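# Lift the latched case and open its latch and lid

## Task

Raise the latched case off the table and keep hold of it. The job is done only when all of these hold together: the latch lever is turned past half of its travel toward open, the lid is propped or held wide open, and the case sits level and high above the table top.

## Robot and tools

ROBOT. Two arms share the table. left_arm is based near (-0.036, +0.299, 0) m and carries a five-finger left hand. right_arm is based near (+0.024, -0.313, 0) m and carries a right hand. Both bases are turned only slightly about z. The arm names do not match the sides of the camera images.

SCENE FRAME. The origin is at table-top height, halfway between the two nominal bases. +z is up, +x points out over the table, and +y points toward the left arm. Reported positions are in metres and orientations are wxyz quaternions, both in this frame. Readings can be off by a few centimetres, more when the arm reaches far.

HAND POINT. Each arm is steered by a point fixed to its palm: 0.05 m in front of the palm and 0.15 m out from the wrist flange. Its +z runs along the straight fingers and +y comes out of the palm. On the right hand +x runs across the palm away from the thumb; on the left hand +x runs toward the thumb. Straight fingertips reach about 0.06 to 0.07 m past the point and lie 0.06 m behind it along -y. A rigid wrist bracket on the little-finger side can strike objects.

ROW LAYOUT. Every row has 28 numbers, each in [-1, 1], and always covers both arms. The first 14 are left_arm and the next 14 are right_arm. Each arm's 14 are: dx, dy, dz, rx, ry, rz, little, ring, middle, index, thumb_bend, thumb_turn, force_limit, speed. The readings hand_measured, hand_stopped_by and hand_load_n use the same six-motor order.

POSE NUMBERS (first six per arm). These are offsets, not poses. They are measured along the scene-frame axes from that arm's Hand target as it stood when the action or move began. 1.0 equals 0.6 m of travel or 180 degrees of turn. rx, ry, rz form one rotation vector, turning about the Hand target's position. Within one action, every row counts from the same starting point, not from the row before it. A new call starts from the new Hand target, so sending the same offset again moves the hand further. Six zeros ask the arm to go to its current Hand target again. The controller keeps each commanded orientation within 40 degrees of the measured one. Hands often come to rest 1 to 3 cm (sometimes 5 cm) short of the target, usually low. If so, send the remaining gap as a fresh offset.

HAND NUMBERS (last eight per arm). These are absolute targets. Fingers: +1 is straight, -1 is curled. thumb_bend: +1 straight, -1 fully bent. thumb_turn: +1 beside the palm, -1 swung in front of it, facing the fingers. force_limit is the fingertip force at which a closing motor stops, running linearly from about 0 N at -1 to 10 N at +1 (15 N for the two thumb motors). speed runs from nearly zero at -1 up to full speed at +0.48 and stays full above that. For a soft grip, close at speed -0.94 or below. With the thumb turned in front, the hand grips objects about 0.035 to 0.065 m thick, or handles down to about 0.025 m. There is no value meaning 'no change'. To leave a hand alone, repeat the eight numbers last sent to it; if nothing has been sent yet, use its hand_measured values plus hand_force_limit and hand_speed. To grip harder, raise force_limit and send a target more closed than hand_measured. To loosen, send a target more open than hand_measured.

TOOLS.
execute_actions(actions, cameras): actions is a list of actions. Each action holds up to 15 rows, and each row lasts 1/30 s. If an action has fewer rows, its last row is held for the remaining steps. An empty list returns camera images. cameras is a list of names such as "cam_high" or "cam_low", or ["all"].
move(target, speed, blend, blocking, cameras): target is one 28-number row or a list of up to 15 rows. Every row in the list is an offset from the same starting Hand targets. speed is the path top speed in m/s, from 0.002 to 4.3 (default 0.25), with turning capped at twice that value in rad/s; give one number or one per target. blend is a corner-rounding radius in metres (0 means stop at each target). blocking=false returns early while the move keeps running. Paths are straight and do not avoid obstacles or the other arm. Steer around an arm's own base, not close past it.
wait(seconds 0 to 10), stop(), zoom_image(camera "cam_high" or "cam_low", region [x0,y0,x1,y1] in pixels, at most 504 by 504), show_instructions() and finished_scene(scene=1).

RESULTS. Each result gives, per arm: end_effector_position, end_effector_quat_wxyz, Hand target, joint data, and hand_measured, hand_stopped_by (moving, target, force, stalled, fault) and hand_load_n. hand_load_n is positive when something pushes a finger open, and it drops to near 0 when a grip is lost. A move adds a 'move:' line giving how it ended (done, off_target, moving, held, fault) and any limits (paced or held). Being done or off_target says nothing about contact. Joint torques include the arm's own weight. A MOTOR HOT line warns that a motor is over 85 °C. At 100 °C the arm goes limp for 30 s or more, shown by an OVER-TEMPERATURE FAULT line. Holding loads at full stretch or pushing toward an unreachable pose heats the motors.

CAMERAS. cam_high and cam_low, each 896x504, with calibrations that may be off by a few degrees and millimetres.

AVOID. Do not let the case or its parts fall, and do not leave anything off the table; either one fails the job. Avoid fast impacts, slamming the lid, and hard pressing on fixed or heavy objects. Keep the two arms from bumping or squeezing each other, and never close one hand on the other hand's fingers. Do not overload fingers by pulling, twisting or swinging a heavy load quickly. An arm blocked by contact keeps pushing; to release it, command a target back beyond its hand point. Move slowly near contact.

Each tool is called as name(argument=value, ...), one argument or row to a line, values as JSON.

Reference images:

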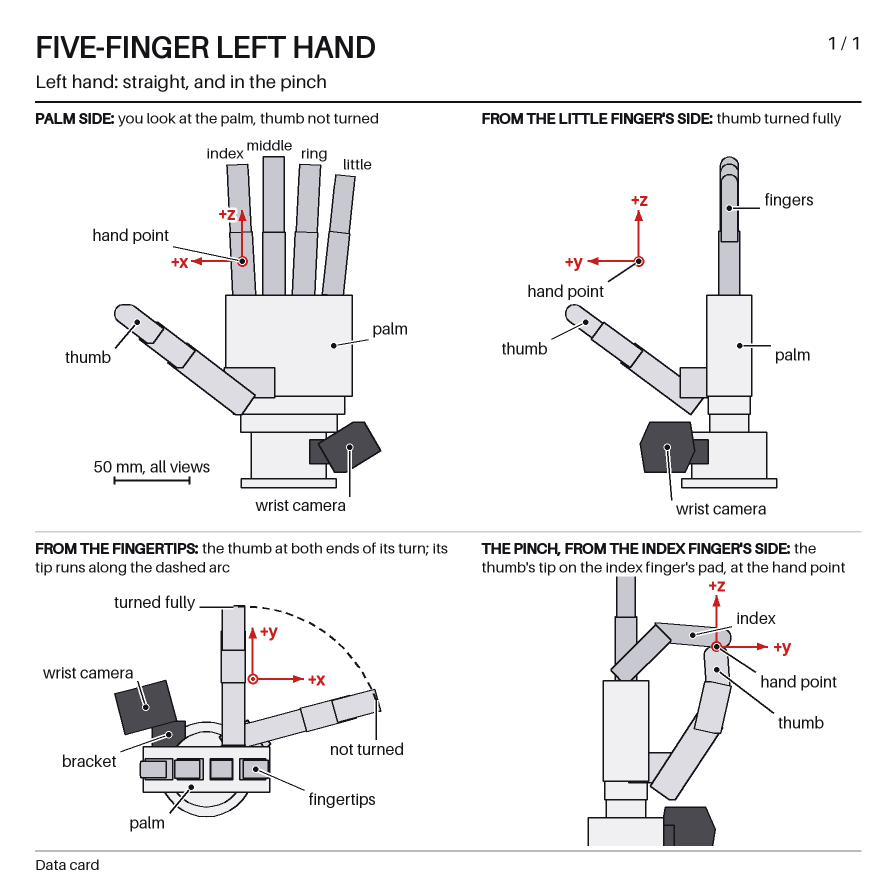

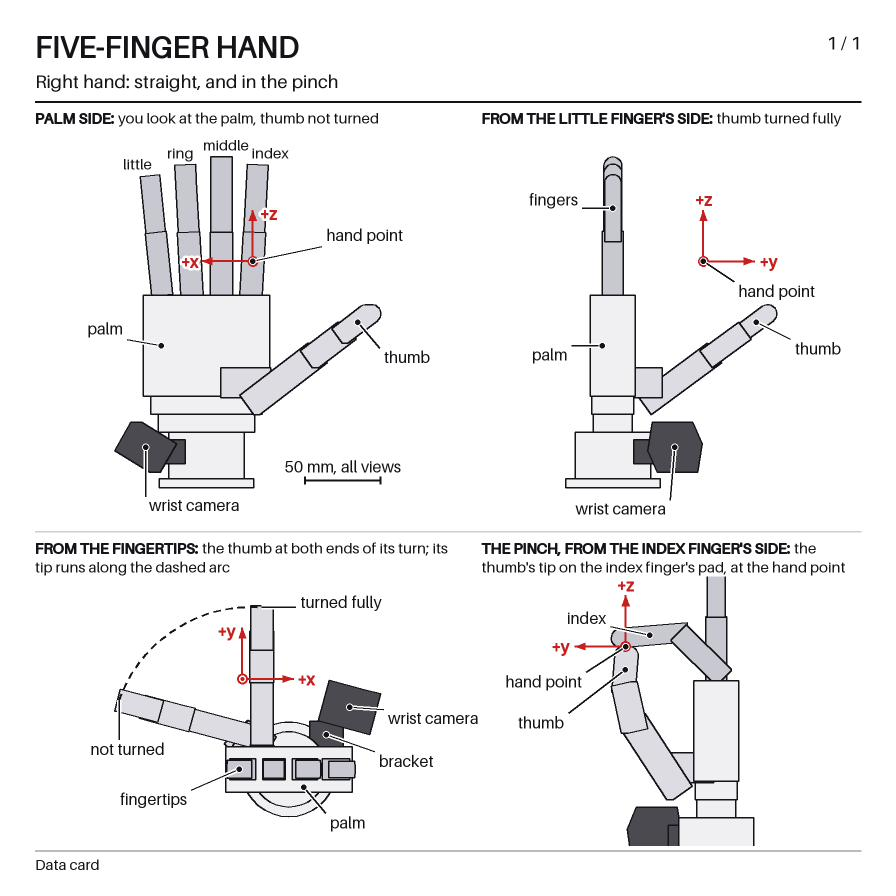

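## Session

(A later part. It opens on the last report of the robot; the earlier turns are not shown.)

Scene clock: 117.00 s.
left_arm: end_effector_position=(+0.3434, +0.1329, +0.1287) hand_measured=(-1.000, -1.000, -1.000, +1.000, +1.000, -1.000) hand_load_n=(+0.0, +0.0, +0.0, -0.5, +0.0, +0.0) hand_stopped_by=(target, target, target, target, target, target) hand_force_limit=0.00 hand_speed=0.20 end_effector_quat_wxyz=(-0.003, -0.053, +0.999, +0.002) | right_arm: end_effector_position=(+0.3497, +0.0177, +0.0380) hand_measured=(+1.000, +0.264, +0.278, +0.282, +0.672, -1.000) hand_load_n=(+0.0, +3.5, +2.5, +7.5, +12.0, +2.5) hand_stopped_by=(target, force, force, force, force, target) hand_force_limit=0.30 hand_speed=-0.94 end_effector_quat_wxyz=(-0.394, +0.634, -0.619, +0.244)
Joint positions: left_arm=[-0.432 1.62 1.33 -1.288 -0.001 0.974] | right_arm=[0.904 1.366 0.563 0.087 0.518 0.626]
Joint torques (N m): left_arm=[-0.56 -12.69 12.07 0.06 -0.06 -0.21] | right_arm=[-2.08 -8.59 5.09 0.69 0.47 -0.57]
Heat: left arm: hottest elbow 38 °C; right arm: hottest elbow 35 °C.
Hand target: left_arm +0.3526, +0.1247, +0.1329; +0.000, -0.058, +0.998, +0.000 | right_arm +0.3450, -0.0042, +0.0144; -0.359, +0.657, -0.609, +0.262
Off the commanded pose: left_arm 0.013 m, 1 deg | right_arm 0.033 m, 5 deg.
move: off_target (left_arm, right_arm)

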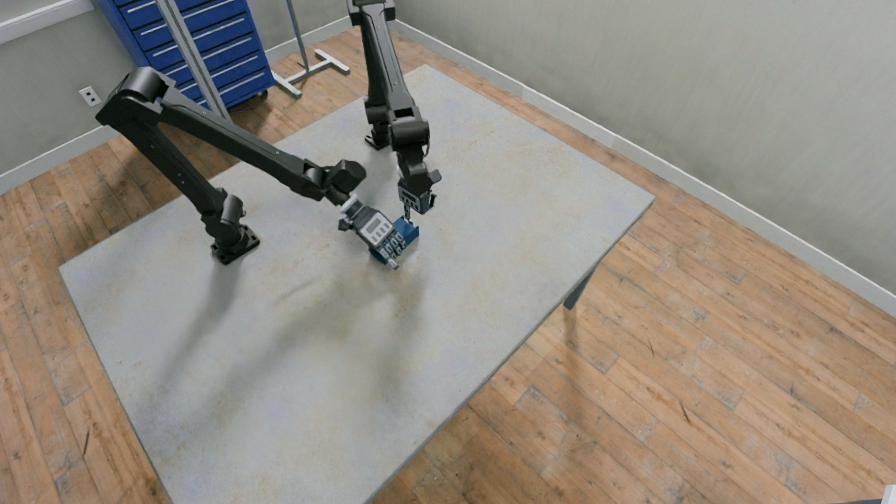

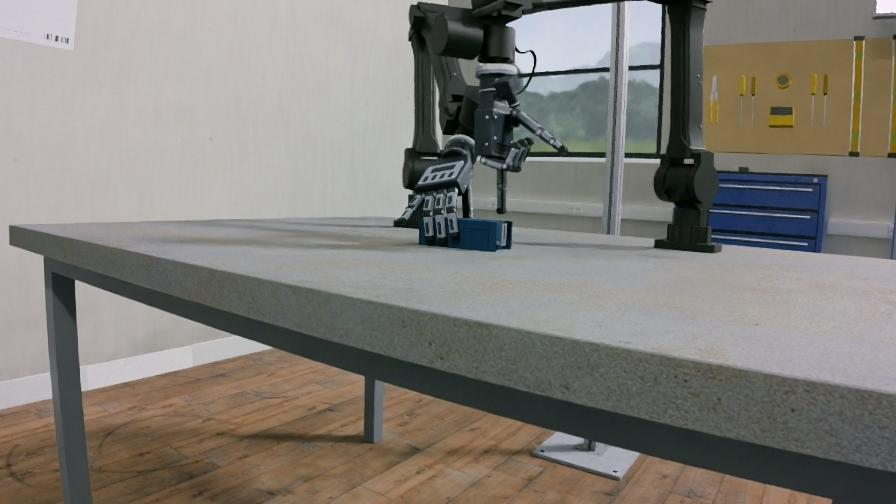

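move(
  target=[0.0163,0.025,-0.005,0,0,0,-1,-1,-1,1,1,-1,0,0.2,0,0,0,0,0,0,1,-0.6,-0.6,-0.5,0.6,-1,0.3,-0.94],
  speed=0.08,
  cameras=["all"],
)

zoom_image(
  camera="cam_high",
  region=[385, 195, 435, 245],
)

zoom_image(
  camera="cam_low",
  region=[485, 205, 525, 255],
)

Scene clock: 118.40 s.
left_arm: end_effector_position=(+0.3481, +0.1437, +0.1266) hand_measured=(-1.000, -1.000, -1.000, +1.000, +1.000, -1.000) hand_load_n=(+0.0, +0.0, +0.0, +0.0, +0.0, +0.0) hand_stopped_by=(target, target, target, target, target, target) hand_force_limit=0.00 hand_speed=0.20 end_effector_quat_wxyz=(-0.005, -0.063, +0.998, +0.003) | right_arm: end_effector_position=(+0.3497, +0.0177, +0.0380) hand_measured=(+1.000, +0.264, +0.278, +0.282, +0.672, -1.000) hand_load_n=(+0.0, +3.5, +2.5, +7.5, +12.0, +2.5) hand_stopped_by=(target, force, force, force, force, target) hand_force_limit=0.30 hand_speed=-0.94 end_effector_quat_wxyz=(-0.394, +0.634, -0.619, +0.244)
Joint positions: left_arm=[-0.405 1.625 1.33 -1.288 -0.001 0.98] | right_arm=[0.904 1.366 0.563 0.087 0.518 0.626]
Joint torques (N m): left_arm=[0.21 -12.57 12.03 0.23 -0.07 0.06] | right_arm=[-2.08 -8.59 5.09 0.7 0.47 -0.58]
Heat: left arm: hottest elbow 38 °C; right arm: hottest elbow 35 °C.
Hand target: left_arm +0.3622, +0.1397, +0.1300; +0.000, -0.058, +0.998, +0.000 | right_arm +0.3450, -0.0042, +0.0144; -0.359, +0.657, -0.609, +0.262
Off the commanded pose: left_arm 0.015 m, 1 deg | right_arm 0.033 m, 5 deg.
move: off_target (left_arm, right_arm)

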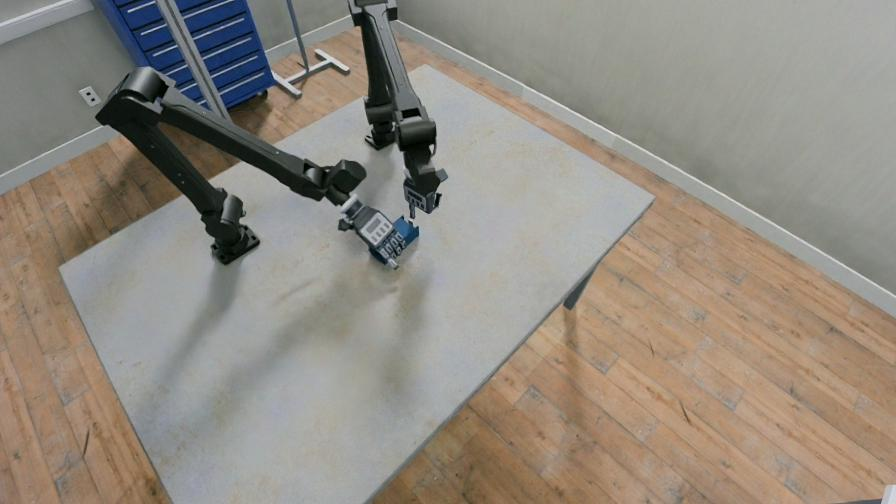

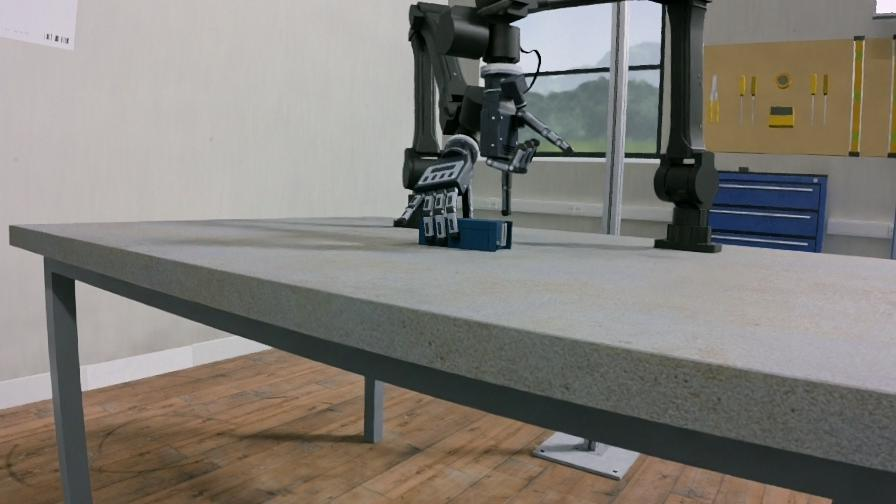

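Scaled by 10.080 from the camera's 896x504 image, which has a finer 1280x720 frame.

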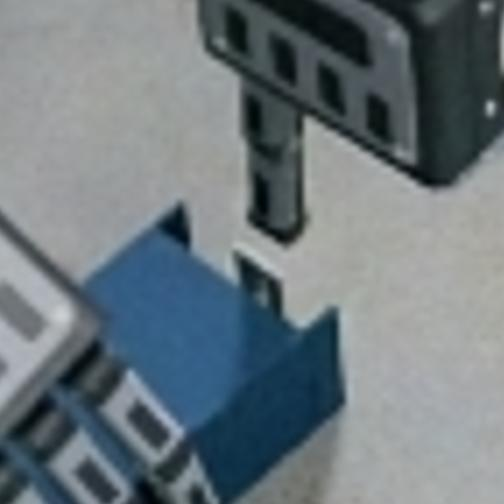

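Scaled by 10.080 from the camera's 896x504 image, which has a finer 1280x720 frame.

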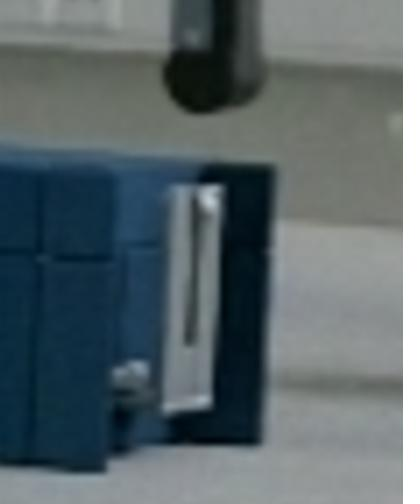

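move(
  target=[-0.005,-0.0208,-0.005,0,0,0,-1,-1,-1,1,1,-1,0,0.2,0,0,0,0,0,0,1,-0.6,-0.6,-0.5,0.6,-1,0.3,-0.94],
  speed=0.08,
  cameras=["all"],
)

zoom_image(
  camera="cam_high",
  region=[385, 195, 435, 245],
)

zoom_image(
  camera="cam_low",
  region=[485, 205, 525, 255],
)

Scene clock: 120.30 s.
left_arm: end_effector_position=(+0.3457, +0.1381, +0.1229) hand_measured=(-1.000, -1.000, -1.000, +1.000, +1.000, -1.000) hand_load_n=(+0.0, +0.0, +0.0, +0.0, +0.0, +0.0) hand_stopped_by=(target, target, target, target, target, target) hand_force_limit=0.00 hand_speed=0.20 end_effector_quat_wxyz=(-0.009, -0.055, +0.998, +0.006) | right_arm: end_effector_position=(+0.3497, +0.0177, +0.0380) hand_measured=(+1.000, +0.264, +0.278, +0.282, +0.672, -1.000) hand_load_n=(+0.0, +3.5, +2.5, +7.5, +12.0, +2.0) hand_stopped_by=(target, force, force, force, force, target) hand_force_limit=0.30 hand_speed=-0.94 end_effector_quat_wxyz=(-0.394, +0.634, -0.619, +0.244)
Joint positions: left_arm=[-0.42 1.635 1.33 -1.288 -0.001 0.981] | right_arm=[0.904 1.366 0.563 0.087 0.518 0.626]
Joint torques (N m): left_arm=[-0.62 -12.69 12.3 0.43 -0.05 -0.18] | right_arm=[-2.02 -8.64 5.09 0.72 0.47 -0.58]
Heat: left arm: hottest elbow 38 °C; right arm: hottest elbow 35 °C.
Hand target: left_arm +0.3592, +0.1272, +0.1271; +0.000, -0.058, +0.998, +0.000 | right_arm +0.3450, -0.0042, +0.0144; -0.359, +0.657, -0.609, +0.262
Off the commanded pose: left_arm 0.018 m, 1 deg | right_arm 0.033 m, 5 deg.
move: off_target (left_arm, right_arm)

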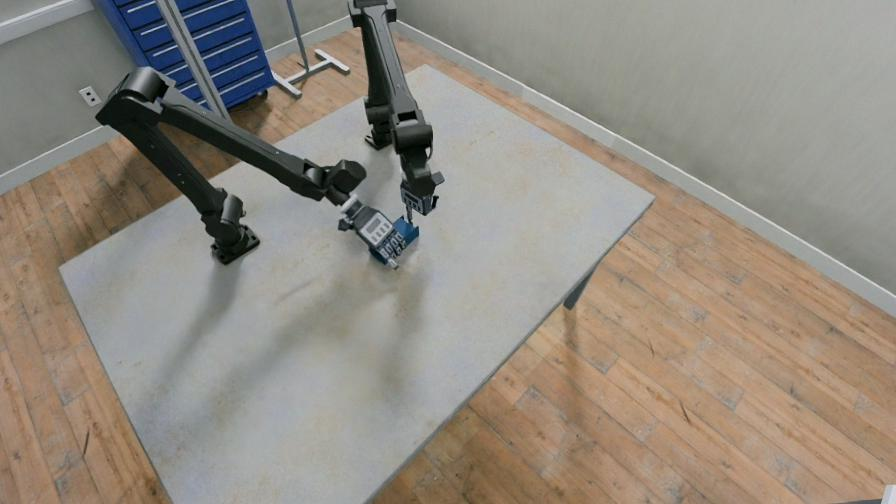

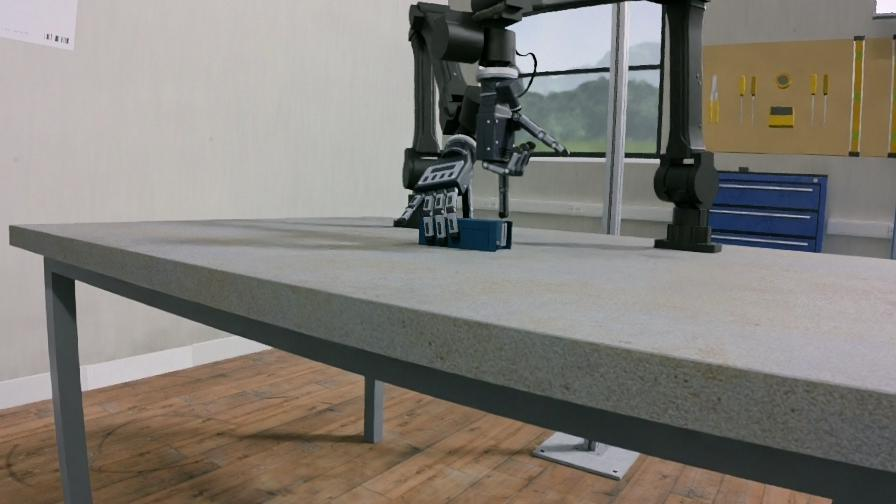

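Scaled by 10.080 from the camera's 896x504 image, which has a finer 1280x720 frame.

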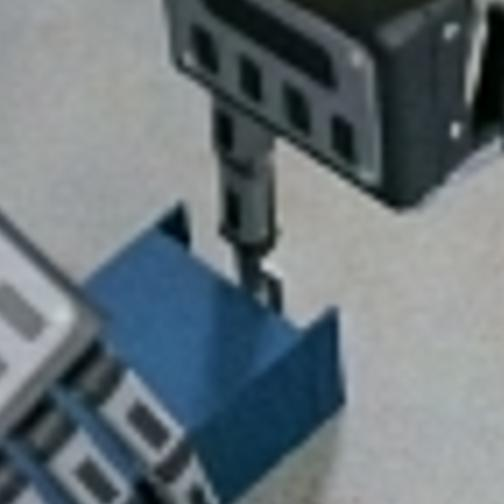

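Scaled by 10.080 from the camera's 896x504 image, which has a finer 1280x720 frame.

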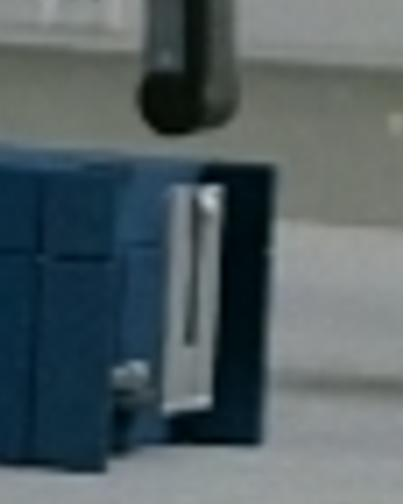

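move(
  target=[0,0.0,-0.035,0,0,0,-1,-1,-1,1,1,-1,0,0.2,0,0,0,0,0,0,1,-0.6,-0.6,-0.5,0.6,-1,0.3,-0.94],
  speed=0.05,
  cameras=["all"],
)

zoom_image(
  camera="cam_high",
  region=[385, 195, 435, 245],
)

zoom_image(
  camera="cam_low",
  region=[485, 205, 525, 255],
)

Scene clock: 121.70 s.
left_arm: end_effector_position=(+0.3547, +0.1334, +0.1143) hand_measured=(-1.000, -1.000, -1.000, +1.000, +1.000, -1.000) hand_load_n=(+0.0, +0.0, +0.0, -0.5, +0.0, +0.5) hand_stopped_by=(target, target, target, target, target, target) hand_force_limit=0.00 hand_speed=0.20 end_effector_quat_wxyz=(+0.001, -0.055, +0.998, +0.000) | right_arm: end_effector_position=(+0.3497, +0.0177, +0.0380) hand_measured=(+1.000, +0.264, +0.278, +0.282, +0.672, -1.000) hand_load_n=(+0.0, +3.5, +2.5, +7.5, +12.0, +2.5) hand_stopped_by=(target, force, force, force, force, target) hand_force_limit=0.30 hand_speed=-0.94 end_effector_quat_wxyz=(-0.394, +0.634, -0.619, +0.244)
Joint positions: left_arm=[-0.42 1.65 1.33 -1.25 -0.001 0.981] | right_arm=[0.904 1.366 0.563 0.087 0.518 0.626]
Joint torques (N m): left_arm=[-0.56 -12.81 9.24 0.99 -0.05 -0.19] | right_arm=[-2.02 -8.59 5.11 0.69 0.47 -0.58]
Heat: left arm: hottest elbow 38 °C; right arm: hottest elbow 35 °C.
Hand target: left_arm +0.3593, +0.1271, +0.1060; +0.000, -0.058, +0.998, +0.000 | right_arm +0.3450, -0.0042, +0.0144; -0.359, +0.657, -0.609, +0.262
Off the commanded pose: left_arm 0.011 m, 0 deg | right_arm 0.033 m, 5 deg.
move: off_target (left_arm, right_arm)

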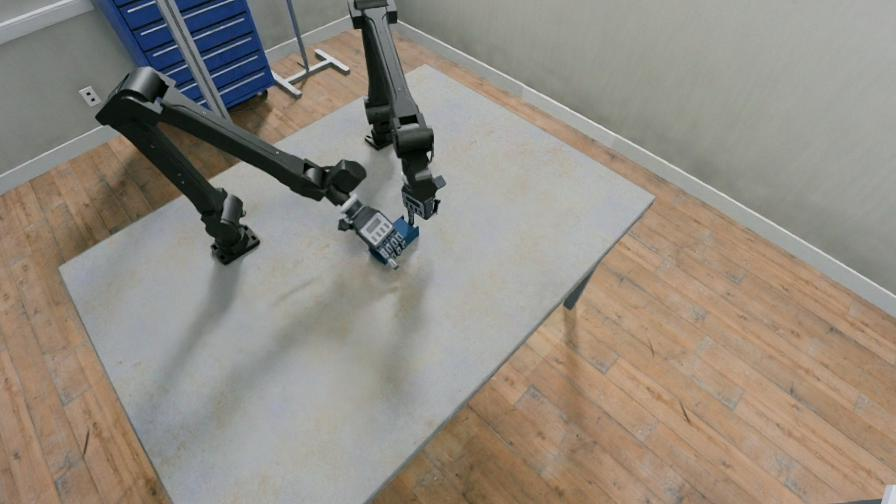

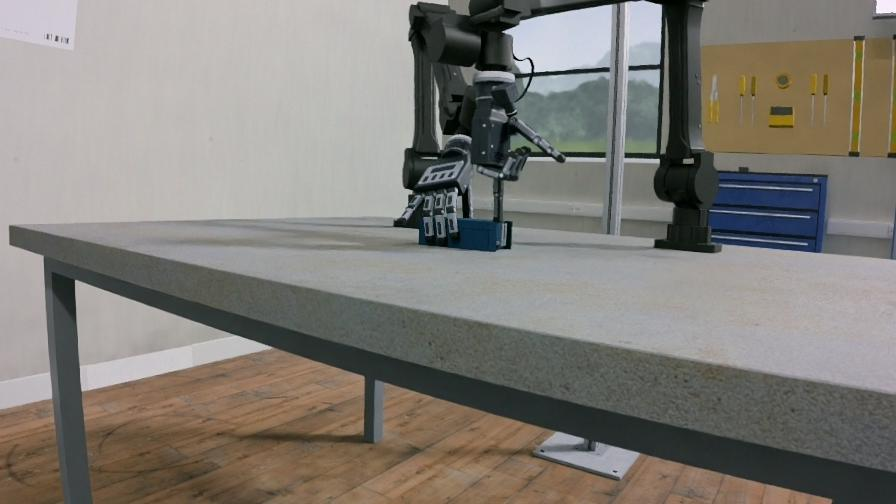

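Scaled by 10.080 from the camera's 896x504 image, which has a finer 1280x720 frame.

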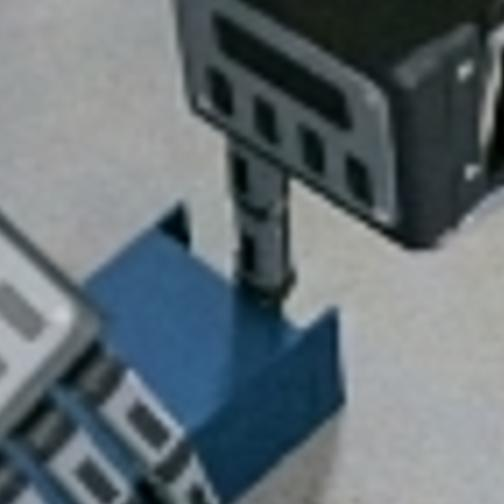

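Scaled by 10.080 from the camera's 896x504 image, which has a finer 1280x720 frame.

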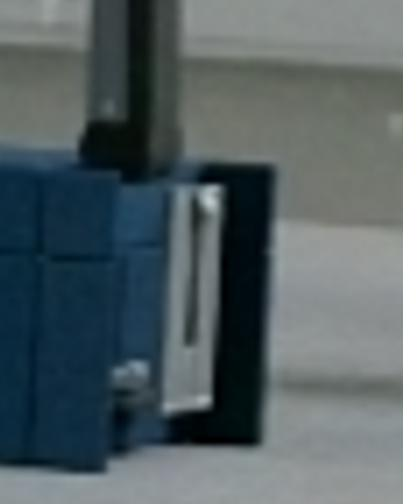

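move(
  target=[-0.012,0.008,-0.02,0,0,0,-1,-1,-1,1,1,-1,0,0.2,0,0,0,0,0,0,1,-0.6,-0.6,-0.5,0.6,-1,0.3,-0.94],
  speed=0.05,
  cameras=["all"],
)

zoom_image(
  camera="cam_high",
  region=[385, 195, 435, 245],
)

zoom_image(
  camera="cam_low",
  region=[485, 205, 525, 255],
)

Scene clock: 123.20 s.
left_arm: end_effector_position=(+0.3544, +0.1336, +0.1077) hand_measured=(-1.000, -1.000, -1.000, +1.000, +1.000, -1.000) hand_load_n=(+0.0, +0.0, +0.0, -1.5, +0.0, +0.0) hand_stopped_by=(target, target, target, target, target, target) hand_force_limit=0.00 hand_speed=0.20 end_effector_quat_wxyz=(+0.004, -0.055, +0.998, -0.002) | right_arm: end_effector_position=(+0.3497, +0.0177, +0.0380) hand_measured=(+1.000, +0.264, +0.278, +0.282, +0.672, -1.000) hand_load_n=(-0.5, +3.5, +2.5, +7.5, +12.0, +2.5) hand_stopped_by=(target, force, force, force, force, target) hand_force_limit=0.30 hand_speed=-0.94 end_effector_quat_wxyz=(-0.394, +0.634, -0.619, +0.244)
Joint positions: left_arm=[-0.42 1.649 1.312 -1.224 -0.001 0.981] | right_arm=[0.904 1.366 0.563 0.087 0.518 0.626]
Joint torques (N m): left_arm=[-0.5 -13.51 6.74 1.32 -0.05 -0.17] | right_arm=[-2.02 -8.59 5.11 0.7 0.47 -0.58]
Heat: left arm: hottest elbow 38 °C; right arm: hottest elbow 35 °C.
Hand target: left_arm +0.3521, +0.1319, +0.0941; +0.000, -0.058, +0.998, +0.000 | right_arm +0.3450, -0.0042, +0.0144; -0.359, +0.657, -0.609, +0.262
Off the commanded pose: left_arm 0.014 m, 1 deg | right_arm 0.033 m, 5 deg.
move: off_target (left_arm, right_arm)

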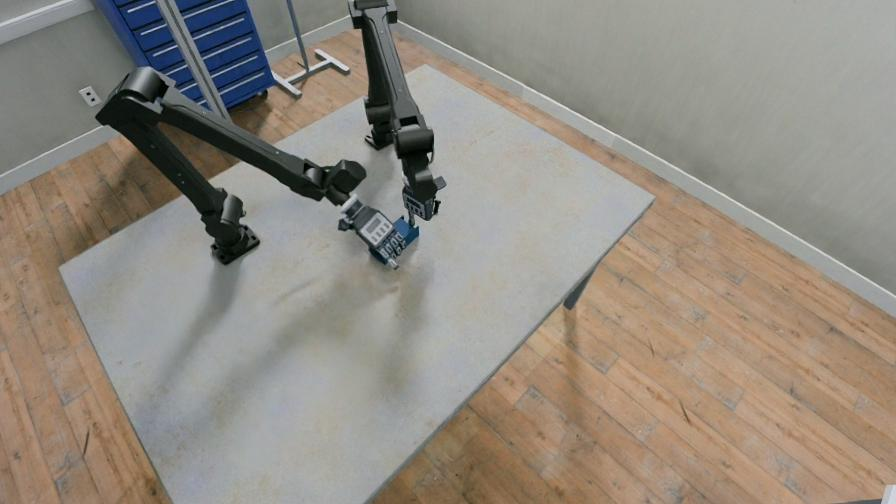

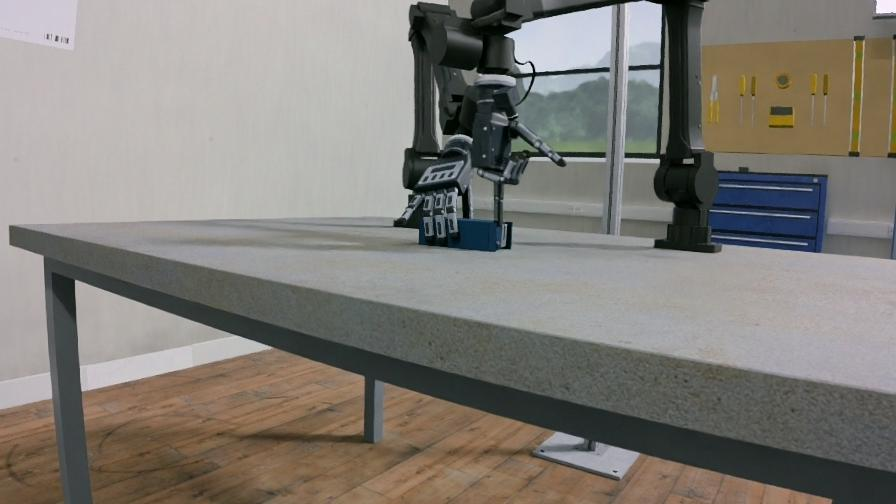

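Scaled by 10.080 from the camera's 896x504 image, which has a finer 1280x720 frame.

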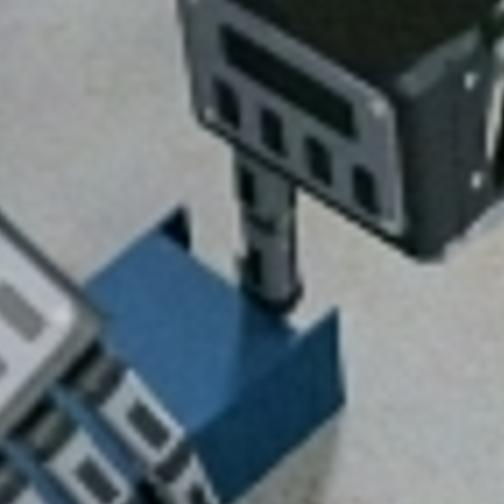

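Scaled by 10.080 from the camera's 896x504 image, which has a finer 1280x720 frame.

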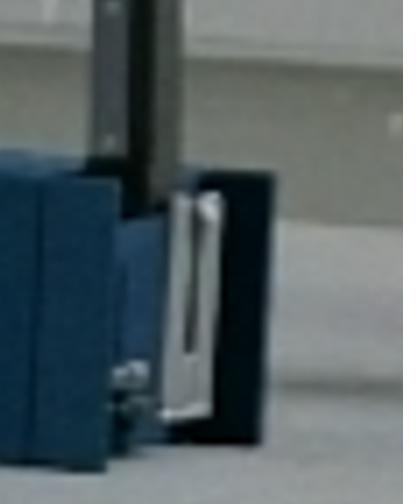

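move(
  target=[0.005,0.04,-0.015,0,0,0,-1,-1,-1,1,1,-1,0,0.2,0,0,0,0,0,0,1,-0.6,-0.6,-0.5,0.6,-1,0.3,-0.94],
  speed=0.05,
  cameras=["all"],
)

zoom_image(
  camera="cam_high",
  region=[385, 195, 435, 245],
)

zoom_image(
  camera="cam_low",
  region=[485, 205, 525, 255],
)

Scene clock: 124.83 s.
left_arm: end_effector_position=(+0.3549, +0.1389, +0.1045) hand_measured=(-1.000, -1.000, -1.000, +1.000, +1.000, -1.000) hand_load_n=(+0.0, +0.0, +0.0, +0.0, +0.0, +0.5) hand_stopped_by=(target, target, target, target, target, target) hand_force_limit=0.00 hand_speed=0.20 end_effector_quat_wxyz=(+0.011, -0.058, +0.998, -0.017) | right_arm: end_effector_position=(+0.3497, +0.0177, +0.0380) hand_measured=(+1.000, +0.264, +0.278, +0.282, +0.672, -1.000) hand_load_n=(+0.0, +3.5, +2.5, +7.5, +12.0, +2.5) hand_stopped_by=(target, force, force, force, force, target) hand_force_limit=0.30 hand_speed=-0.94 end_effector_quat_wxyz=(-0.394, +0.634, -0.619, +0.244)
Joint positions: left_arm=[-0.4 1.628 1.282 -1.189 0.019 0.995] | right_arm=[0.904 1.366 0.563 0.087 0.518 0.626]
Joint torques (N m): left_arm=[1.55 -12.22 6 1.14 -0.77 0.14] | right_arm=[-2.08 -8.53 5.11 0.7 0.47 -0.58]
Heat: left arm: hottest elbow 38 °C; right arm: hottest elbow 34 °C.
Hand target: left_arm +0.3550, +0.1560, +0.0850; +0.000, -0.058, +0.998, +0.000 | right_arm +0.3450, -0.0042, +0.0144; -0.359, +0.657, -0.609, +0.261
Off the commanded pose: left_arm 0.026 m, 2 deg | right_arm 0.033 m, 5 deg.
move: off_target (left_arm, right_arm)

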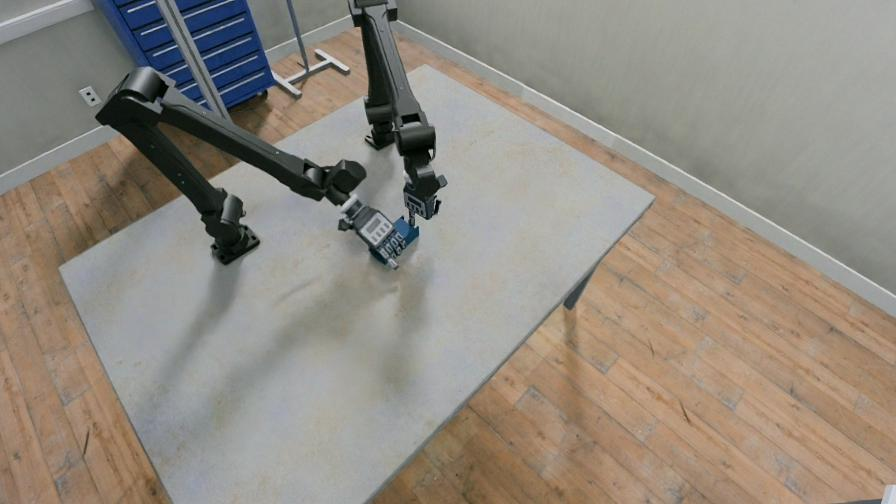

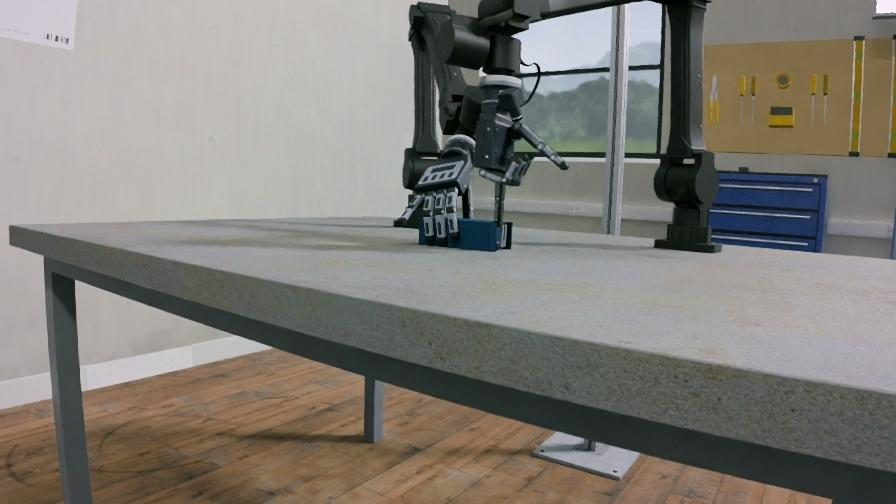

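Scaled by 10.080 from the camera's 896x504 image, which has a finer 1280x720 frame.

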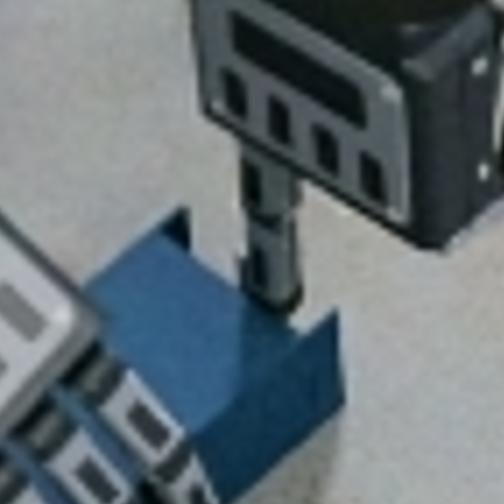

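Scaled by 10.080 from the camera's 896x504 image, which has a finer 1280x720 frame.

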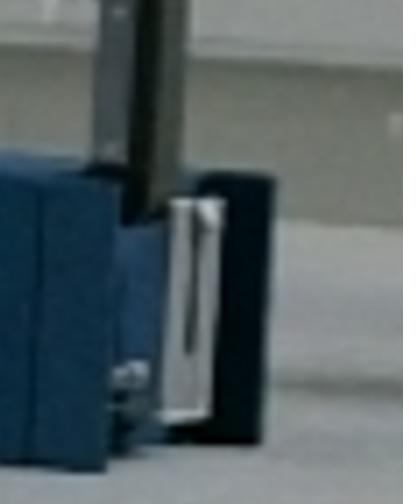

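move(
  target=[
    [0,0,0.09,0,0,0,-1,-1,-1,1,1,-1,0,0.2,0.008,0.03,0.03,-0.03,0,0,1,-0.6,-0.6,-0.5,0.6,-1,0.3,-0.94],
    [-0.08,0.2,0.25,0,0,0,-1,-1,-1,1,1,-1,0,0.2,0.03,0.04,0.25,-0.03,0,0,1,-0.6,-0.6,-0.5,0.6,-1,0.3,-0.94],
    [-0.08,0.3,0.25,0,0,0,-1,-1,-1,1,1,-1,0,0.2,0.58,0.27,0.3,-0.03,0,-0.16,1,-0.6,-0.6,-0.5,0.6,-1,0.3,-0.94],
  ],
  speed=0.25,
  blend=0.02,
  cameras=["all"],
)

Scene clock: 130.90 s.
left_arm: end_effector_position=(+0.3078, +0.3333, +0.2260) hand_measured=(-1.000, -1.000, -1.000, +1.000, +1.000, -1.000) hand_load_n=(+0.0, +0.0, +0.0, +0.0, +0.0, +0.0) hand_stopped_by=(target, target, target, target, target, target) hand_force_limit=0.00 hand_speed=0.20 end_effector_quat_wxyz=(-0.008, -0.062, +0.998, +0.001) | right_arm: end_effector_position=(+0.6797, +0.1553, +0.1680) hand_measured=(+1.000, +0.264, +0.278, +0.282, +0.672, -1.000) hand_load_n=(+0.0, +4.0, +2.5, +6.0, +13.0, +1.0) hand_stopped_by=(target, force, force, force, force, target) hand_force_limit=0.30 hand_speed=-0.94 end_effector_quat_wxyz=(+0.230, -0.522, +0.732, -0.372)
Joint positions: left_arm=[0.002 1.351 1.295 -1.53 -0.001 1.39] | right_arm=[0.751 2.244 2.291 -1.123 0.794 0.858]
Joint torques (N m): left_arm=[0.32 -11.99 9.88 0.06 -0.06 0.05] | right_arm=[-1.38 -27.22 14.01 0.59 0.77 0.04]
Heat: left arm: hottest elbow 38 °C; right arm: hottest elbow 35 °C.
Hand target: left_arm +0.3070, +0.3360, +0.2350; +0.000, -0.058, +0.998, +0.000 | right_arm +0.6929, +0.1578, +0.1946; +0.252, -0.501, +0.740, -0.371
Off the commanded pose: left_arm 0.009 m, 1 deg | right_arm 0.030 m, 4 deg.
move: off_target (right_arm)

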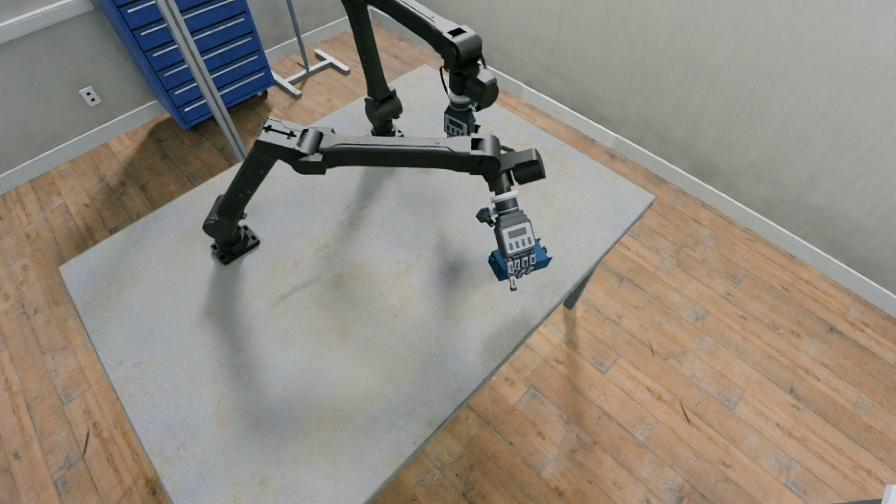

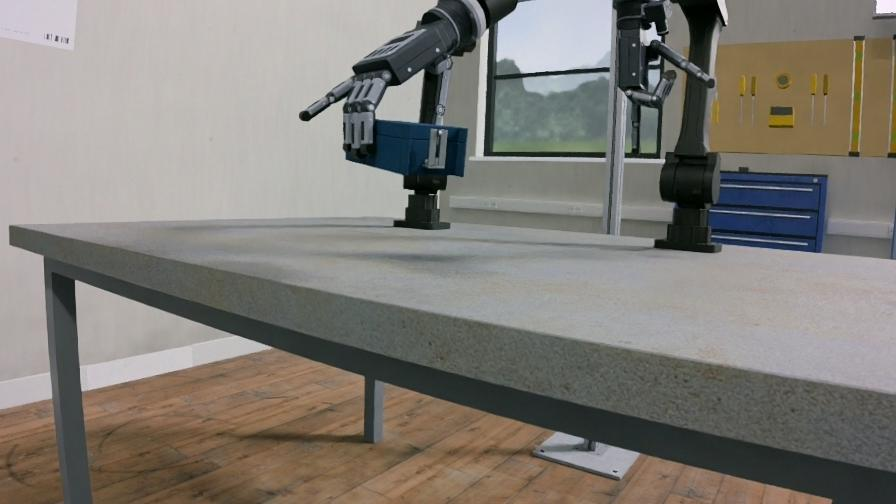

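zoom_image(
  camera="cam_low",
  region=[395, 110, 475, 190],
)

zoom_image(
  camera="cam_high",
  region=[480, 225, 560, 295],
)

Scaled by 6.300 from the camera's 896x504 image, which has a finer 1280x720 frame.

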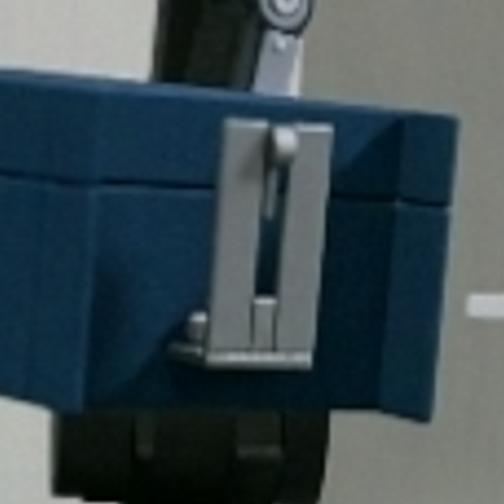

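Scaled by 6.300 from the camera's 896x504 image, which has a finer 1280x720 frame.

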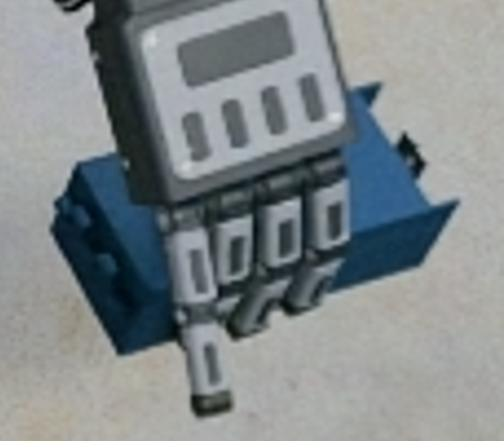

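move(
  target=[
    [-0.008,-0.06,0.0,-0.448,0.2245,0.517,-1,-1,-1,1,1,-1,0,0.2,-0.405,-0.18,0.051,0.059,-0.0025,0.29,1,-0.6,-0.6,-0.5,0.6,-1,0.3,-0.94],
    [-0.008,-0.20,-0.06,-0.448,0.2245,0.517,-1,-1,-1,1,1,-1,0,0.2,-0.405,-0.18,0.051,0.059,-0.0025,0.29,1,-0.6,-0.6,-0.5,0.6,-1,0.3,-0.94],
  ],
  speed=0.4,
  blend=0.02,
  cameras=["all"],
)

Scene clock: 148.37 s.
left_arm: end_effector_position=(+0.3011, +0.2132, +0.1955) hand_measured=(-1.000, -1.000, -1.000, +1.000, +1.000, -1.000) hand_load_n=(+0.0, +0.0, +0.0, +0.0, +0.0, +0.0) hand_stopped_by=(target, target, target, target, target, target) hand_force_limit=0.00 hand_speed=0.20 end_effector_quat_wxyz=(+0.323, +0.673, -0.389, +0.540) | right_arm: end_effector_position=(+0.4407, +0.0515, +0.2039) hand_measured=(+1.000, +0.264, +0.278, +0.282, +0.672, -1.000) hand_load_n=(-0.5, +4.5, +3.0, +6.0, +13.0, +1.0) hand_stopped_by=(target, force, force, force, force, target) hand_force_limit=0.30 hand_speed=-0.94 end_effector_quat_wxyz=(-0.412, +0.760, -0.481, +0.144)
Joint positions: left_arm=[0.432 1.292 0.594 -0.308 1.321 -0.593] | right_arm=[0.647 1.355 1.078 -0.391 -0.03 0.205]
Joint torques (N m): left_arm=[0.38 -9.17 7.38 1.62 0.56 -0.26] | right_arm=[-1.73 -15.38 9.96 2.55 -0.2 -0.2]
Heat: left arm: hottest elbow 38 °C; right arm: hottest elbow 41 °C.
Hand target: left_arm +0.3022, +0.2160, +0.1991; +0.314, +0.674, -0.387, +0.546 | right_arm +0.4500, +0.0497, +0.2250; -0.435, +0.749, -0.474, +0.156
Off the commanded pose: left_arm 0.005 m, 1 deg | right_arm 0.023 m, 3 deg.
move: off_target (right_arm)

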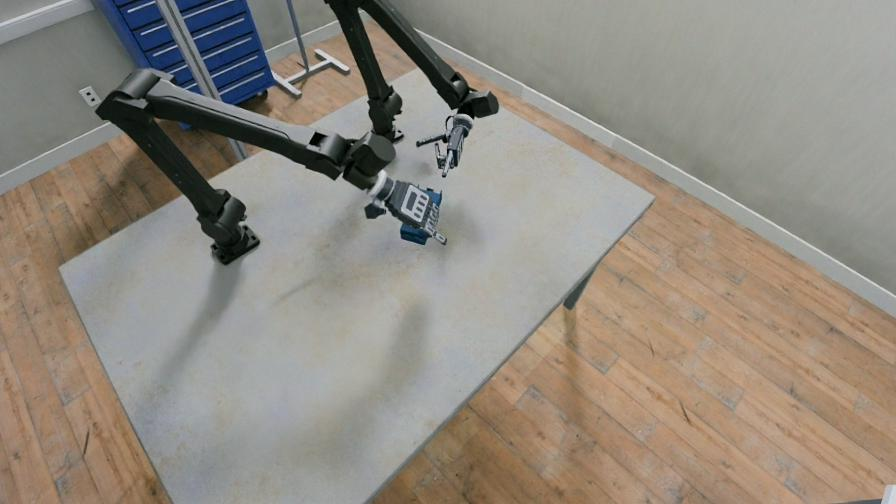

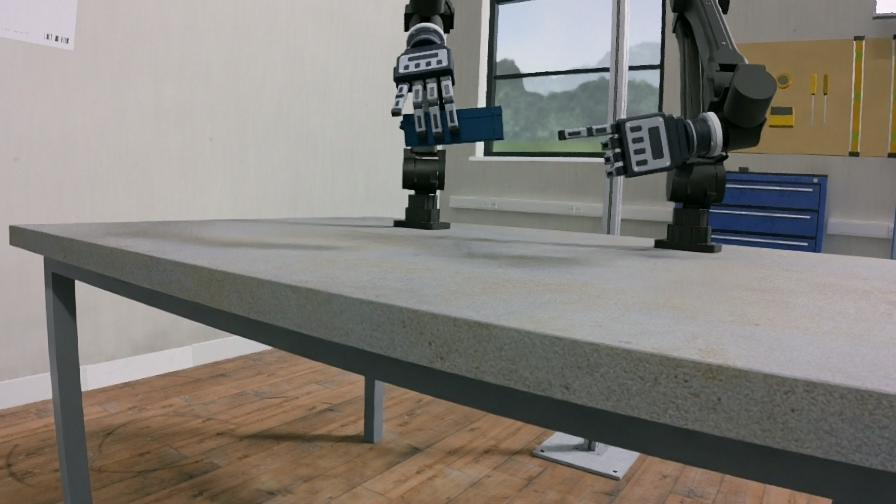

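execute_actions(
  actions=[],
)

Scene clock: 149.90 s.
left_arm: end_effector_position=(+0.3011, +0.2132, +0.1956) hand_measured=(-1.000, -1.000, -1.000, +1.000, +1.000, -1.000) hand_load_n=(+0.0, +0.0, +0.0, +0.0, +0.0, +0.0) hand_stopped_by=(target, target, target, target, target, target) hand_force_limit=0.00 hand_speed=0.20 end_effector_quat_wxyz=(+0.323, +0.673, -0.389, +0.540) | right_arm: end_effector_position=(+0.4407, +0.0515, +0.2039) hand_measured=(+1.000, +0.264, +0.278, +0.282, +0.672, -1.000) hand_load_n=(+0.0, +4.5, +2.5, +6.0, +13.0, +1.0) hand_stopped_by=(target, force, force, force, force, target) hand_force_limit=0.30 hand_speed=-0.94 end_effector_quat_wxyz=(-0.412, +0.760, -0.481, +0.144)
Joint positions: left_arm=[0.432 1.292 0.594 -0.308 1.321 -0.594] | right_arm=[0.647 1.355 1.078 -0.391 -0.03 0.205]
Joint velocities: within noise
Joint torques (N m): left_arm=[0.32 -9.29 7.36 1.65 0.55 -0.26] | right_arm=[-1.73 -15.33 9.98 2.56 -0.2 -0.2]
Heat: left arm: hottest elbow 38 °C; right arm: hottest elbow 41 °C.
Hand target: left_arm +0.3022, +0.2160, +0.1991; +0.314, +0.674, -0.387, +0.546 | right_arm +0.4500, +0.0497, +0.2250; -0.435, +0.749, -0.474, +0.156
Off the commanded pose: left_arm 0.005 m, 1 deg | right_arm 0.023 m, 3 deg.

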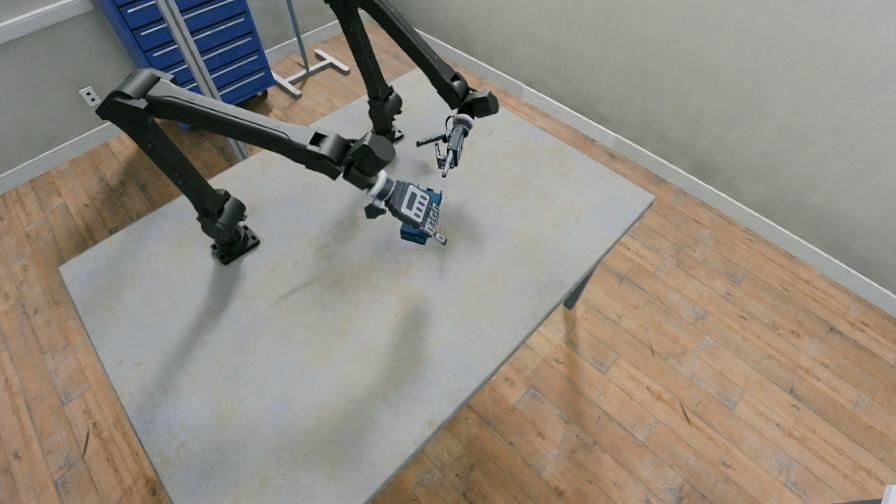

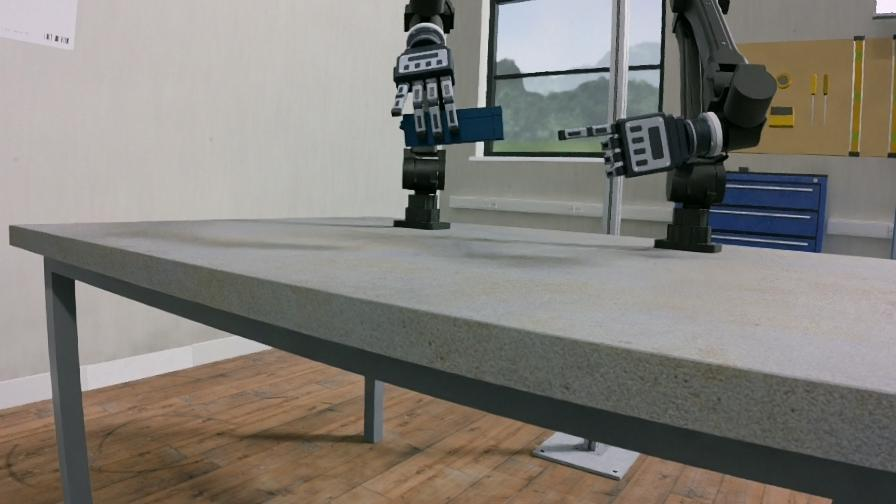

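zoom_image(
  camera="cam_low",
  region=[380, 60, 620, 195],
)

zoom_image(
  camera="cam_high",
  region=[370, 90, 510, 260],
)

Scaled by 2.100 from the camera's 896x504 image, which has a finer 1280x720 frame.

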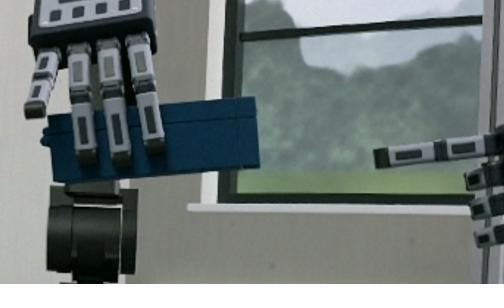

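Scaled by 2.965 from the camera's 896x504 image, which has a finer 1280x720 frame.

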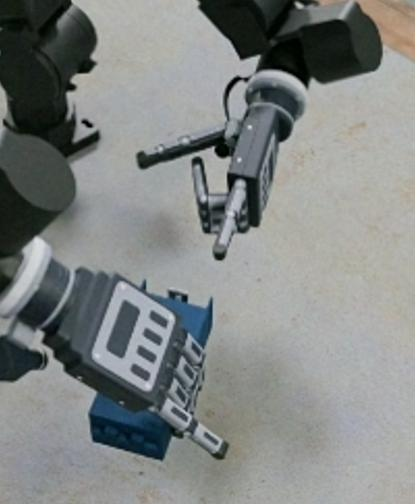

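zoom_image(
  camera="cam_low",
  region=[395, 90, 515, 160],
)

zoom_image(
  camera="cam_high",
  region=[395, 165, 465, 250],
)

Scaled by 4.200 from the camera's 896x504 image, which has a finer 1280x720 frame.

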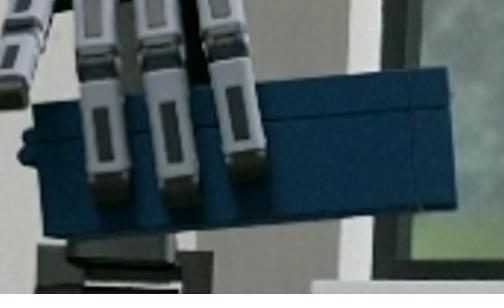

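Scaled by 5.929 from the camera's 896x504 image, which has a finer 1280x720 frame.

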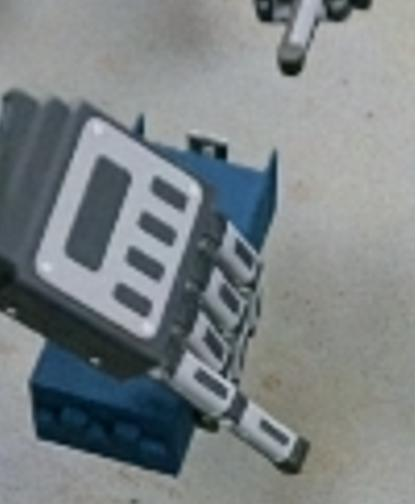

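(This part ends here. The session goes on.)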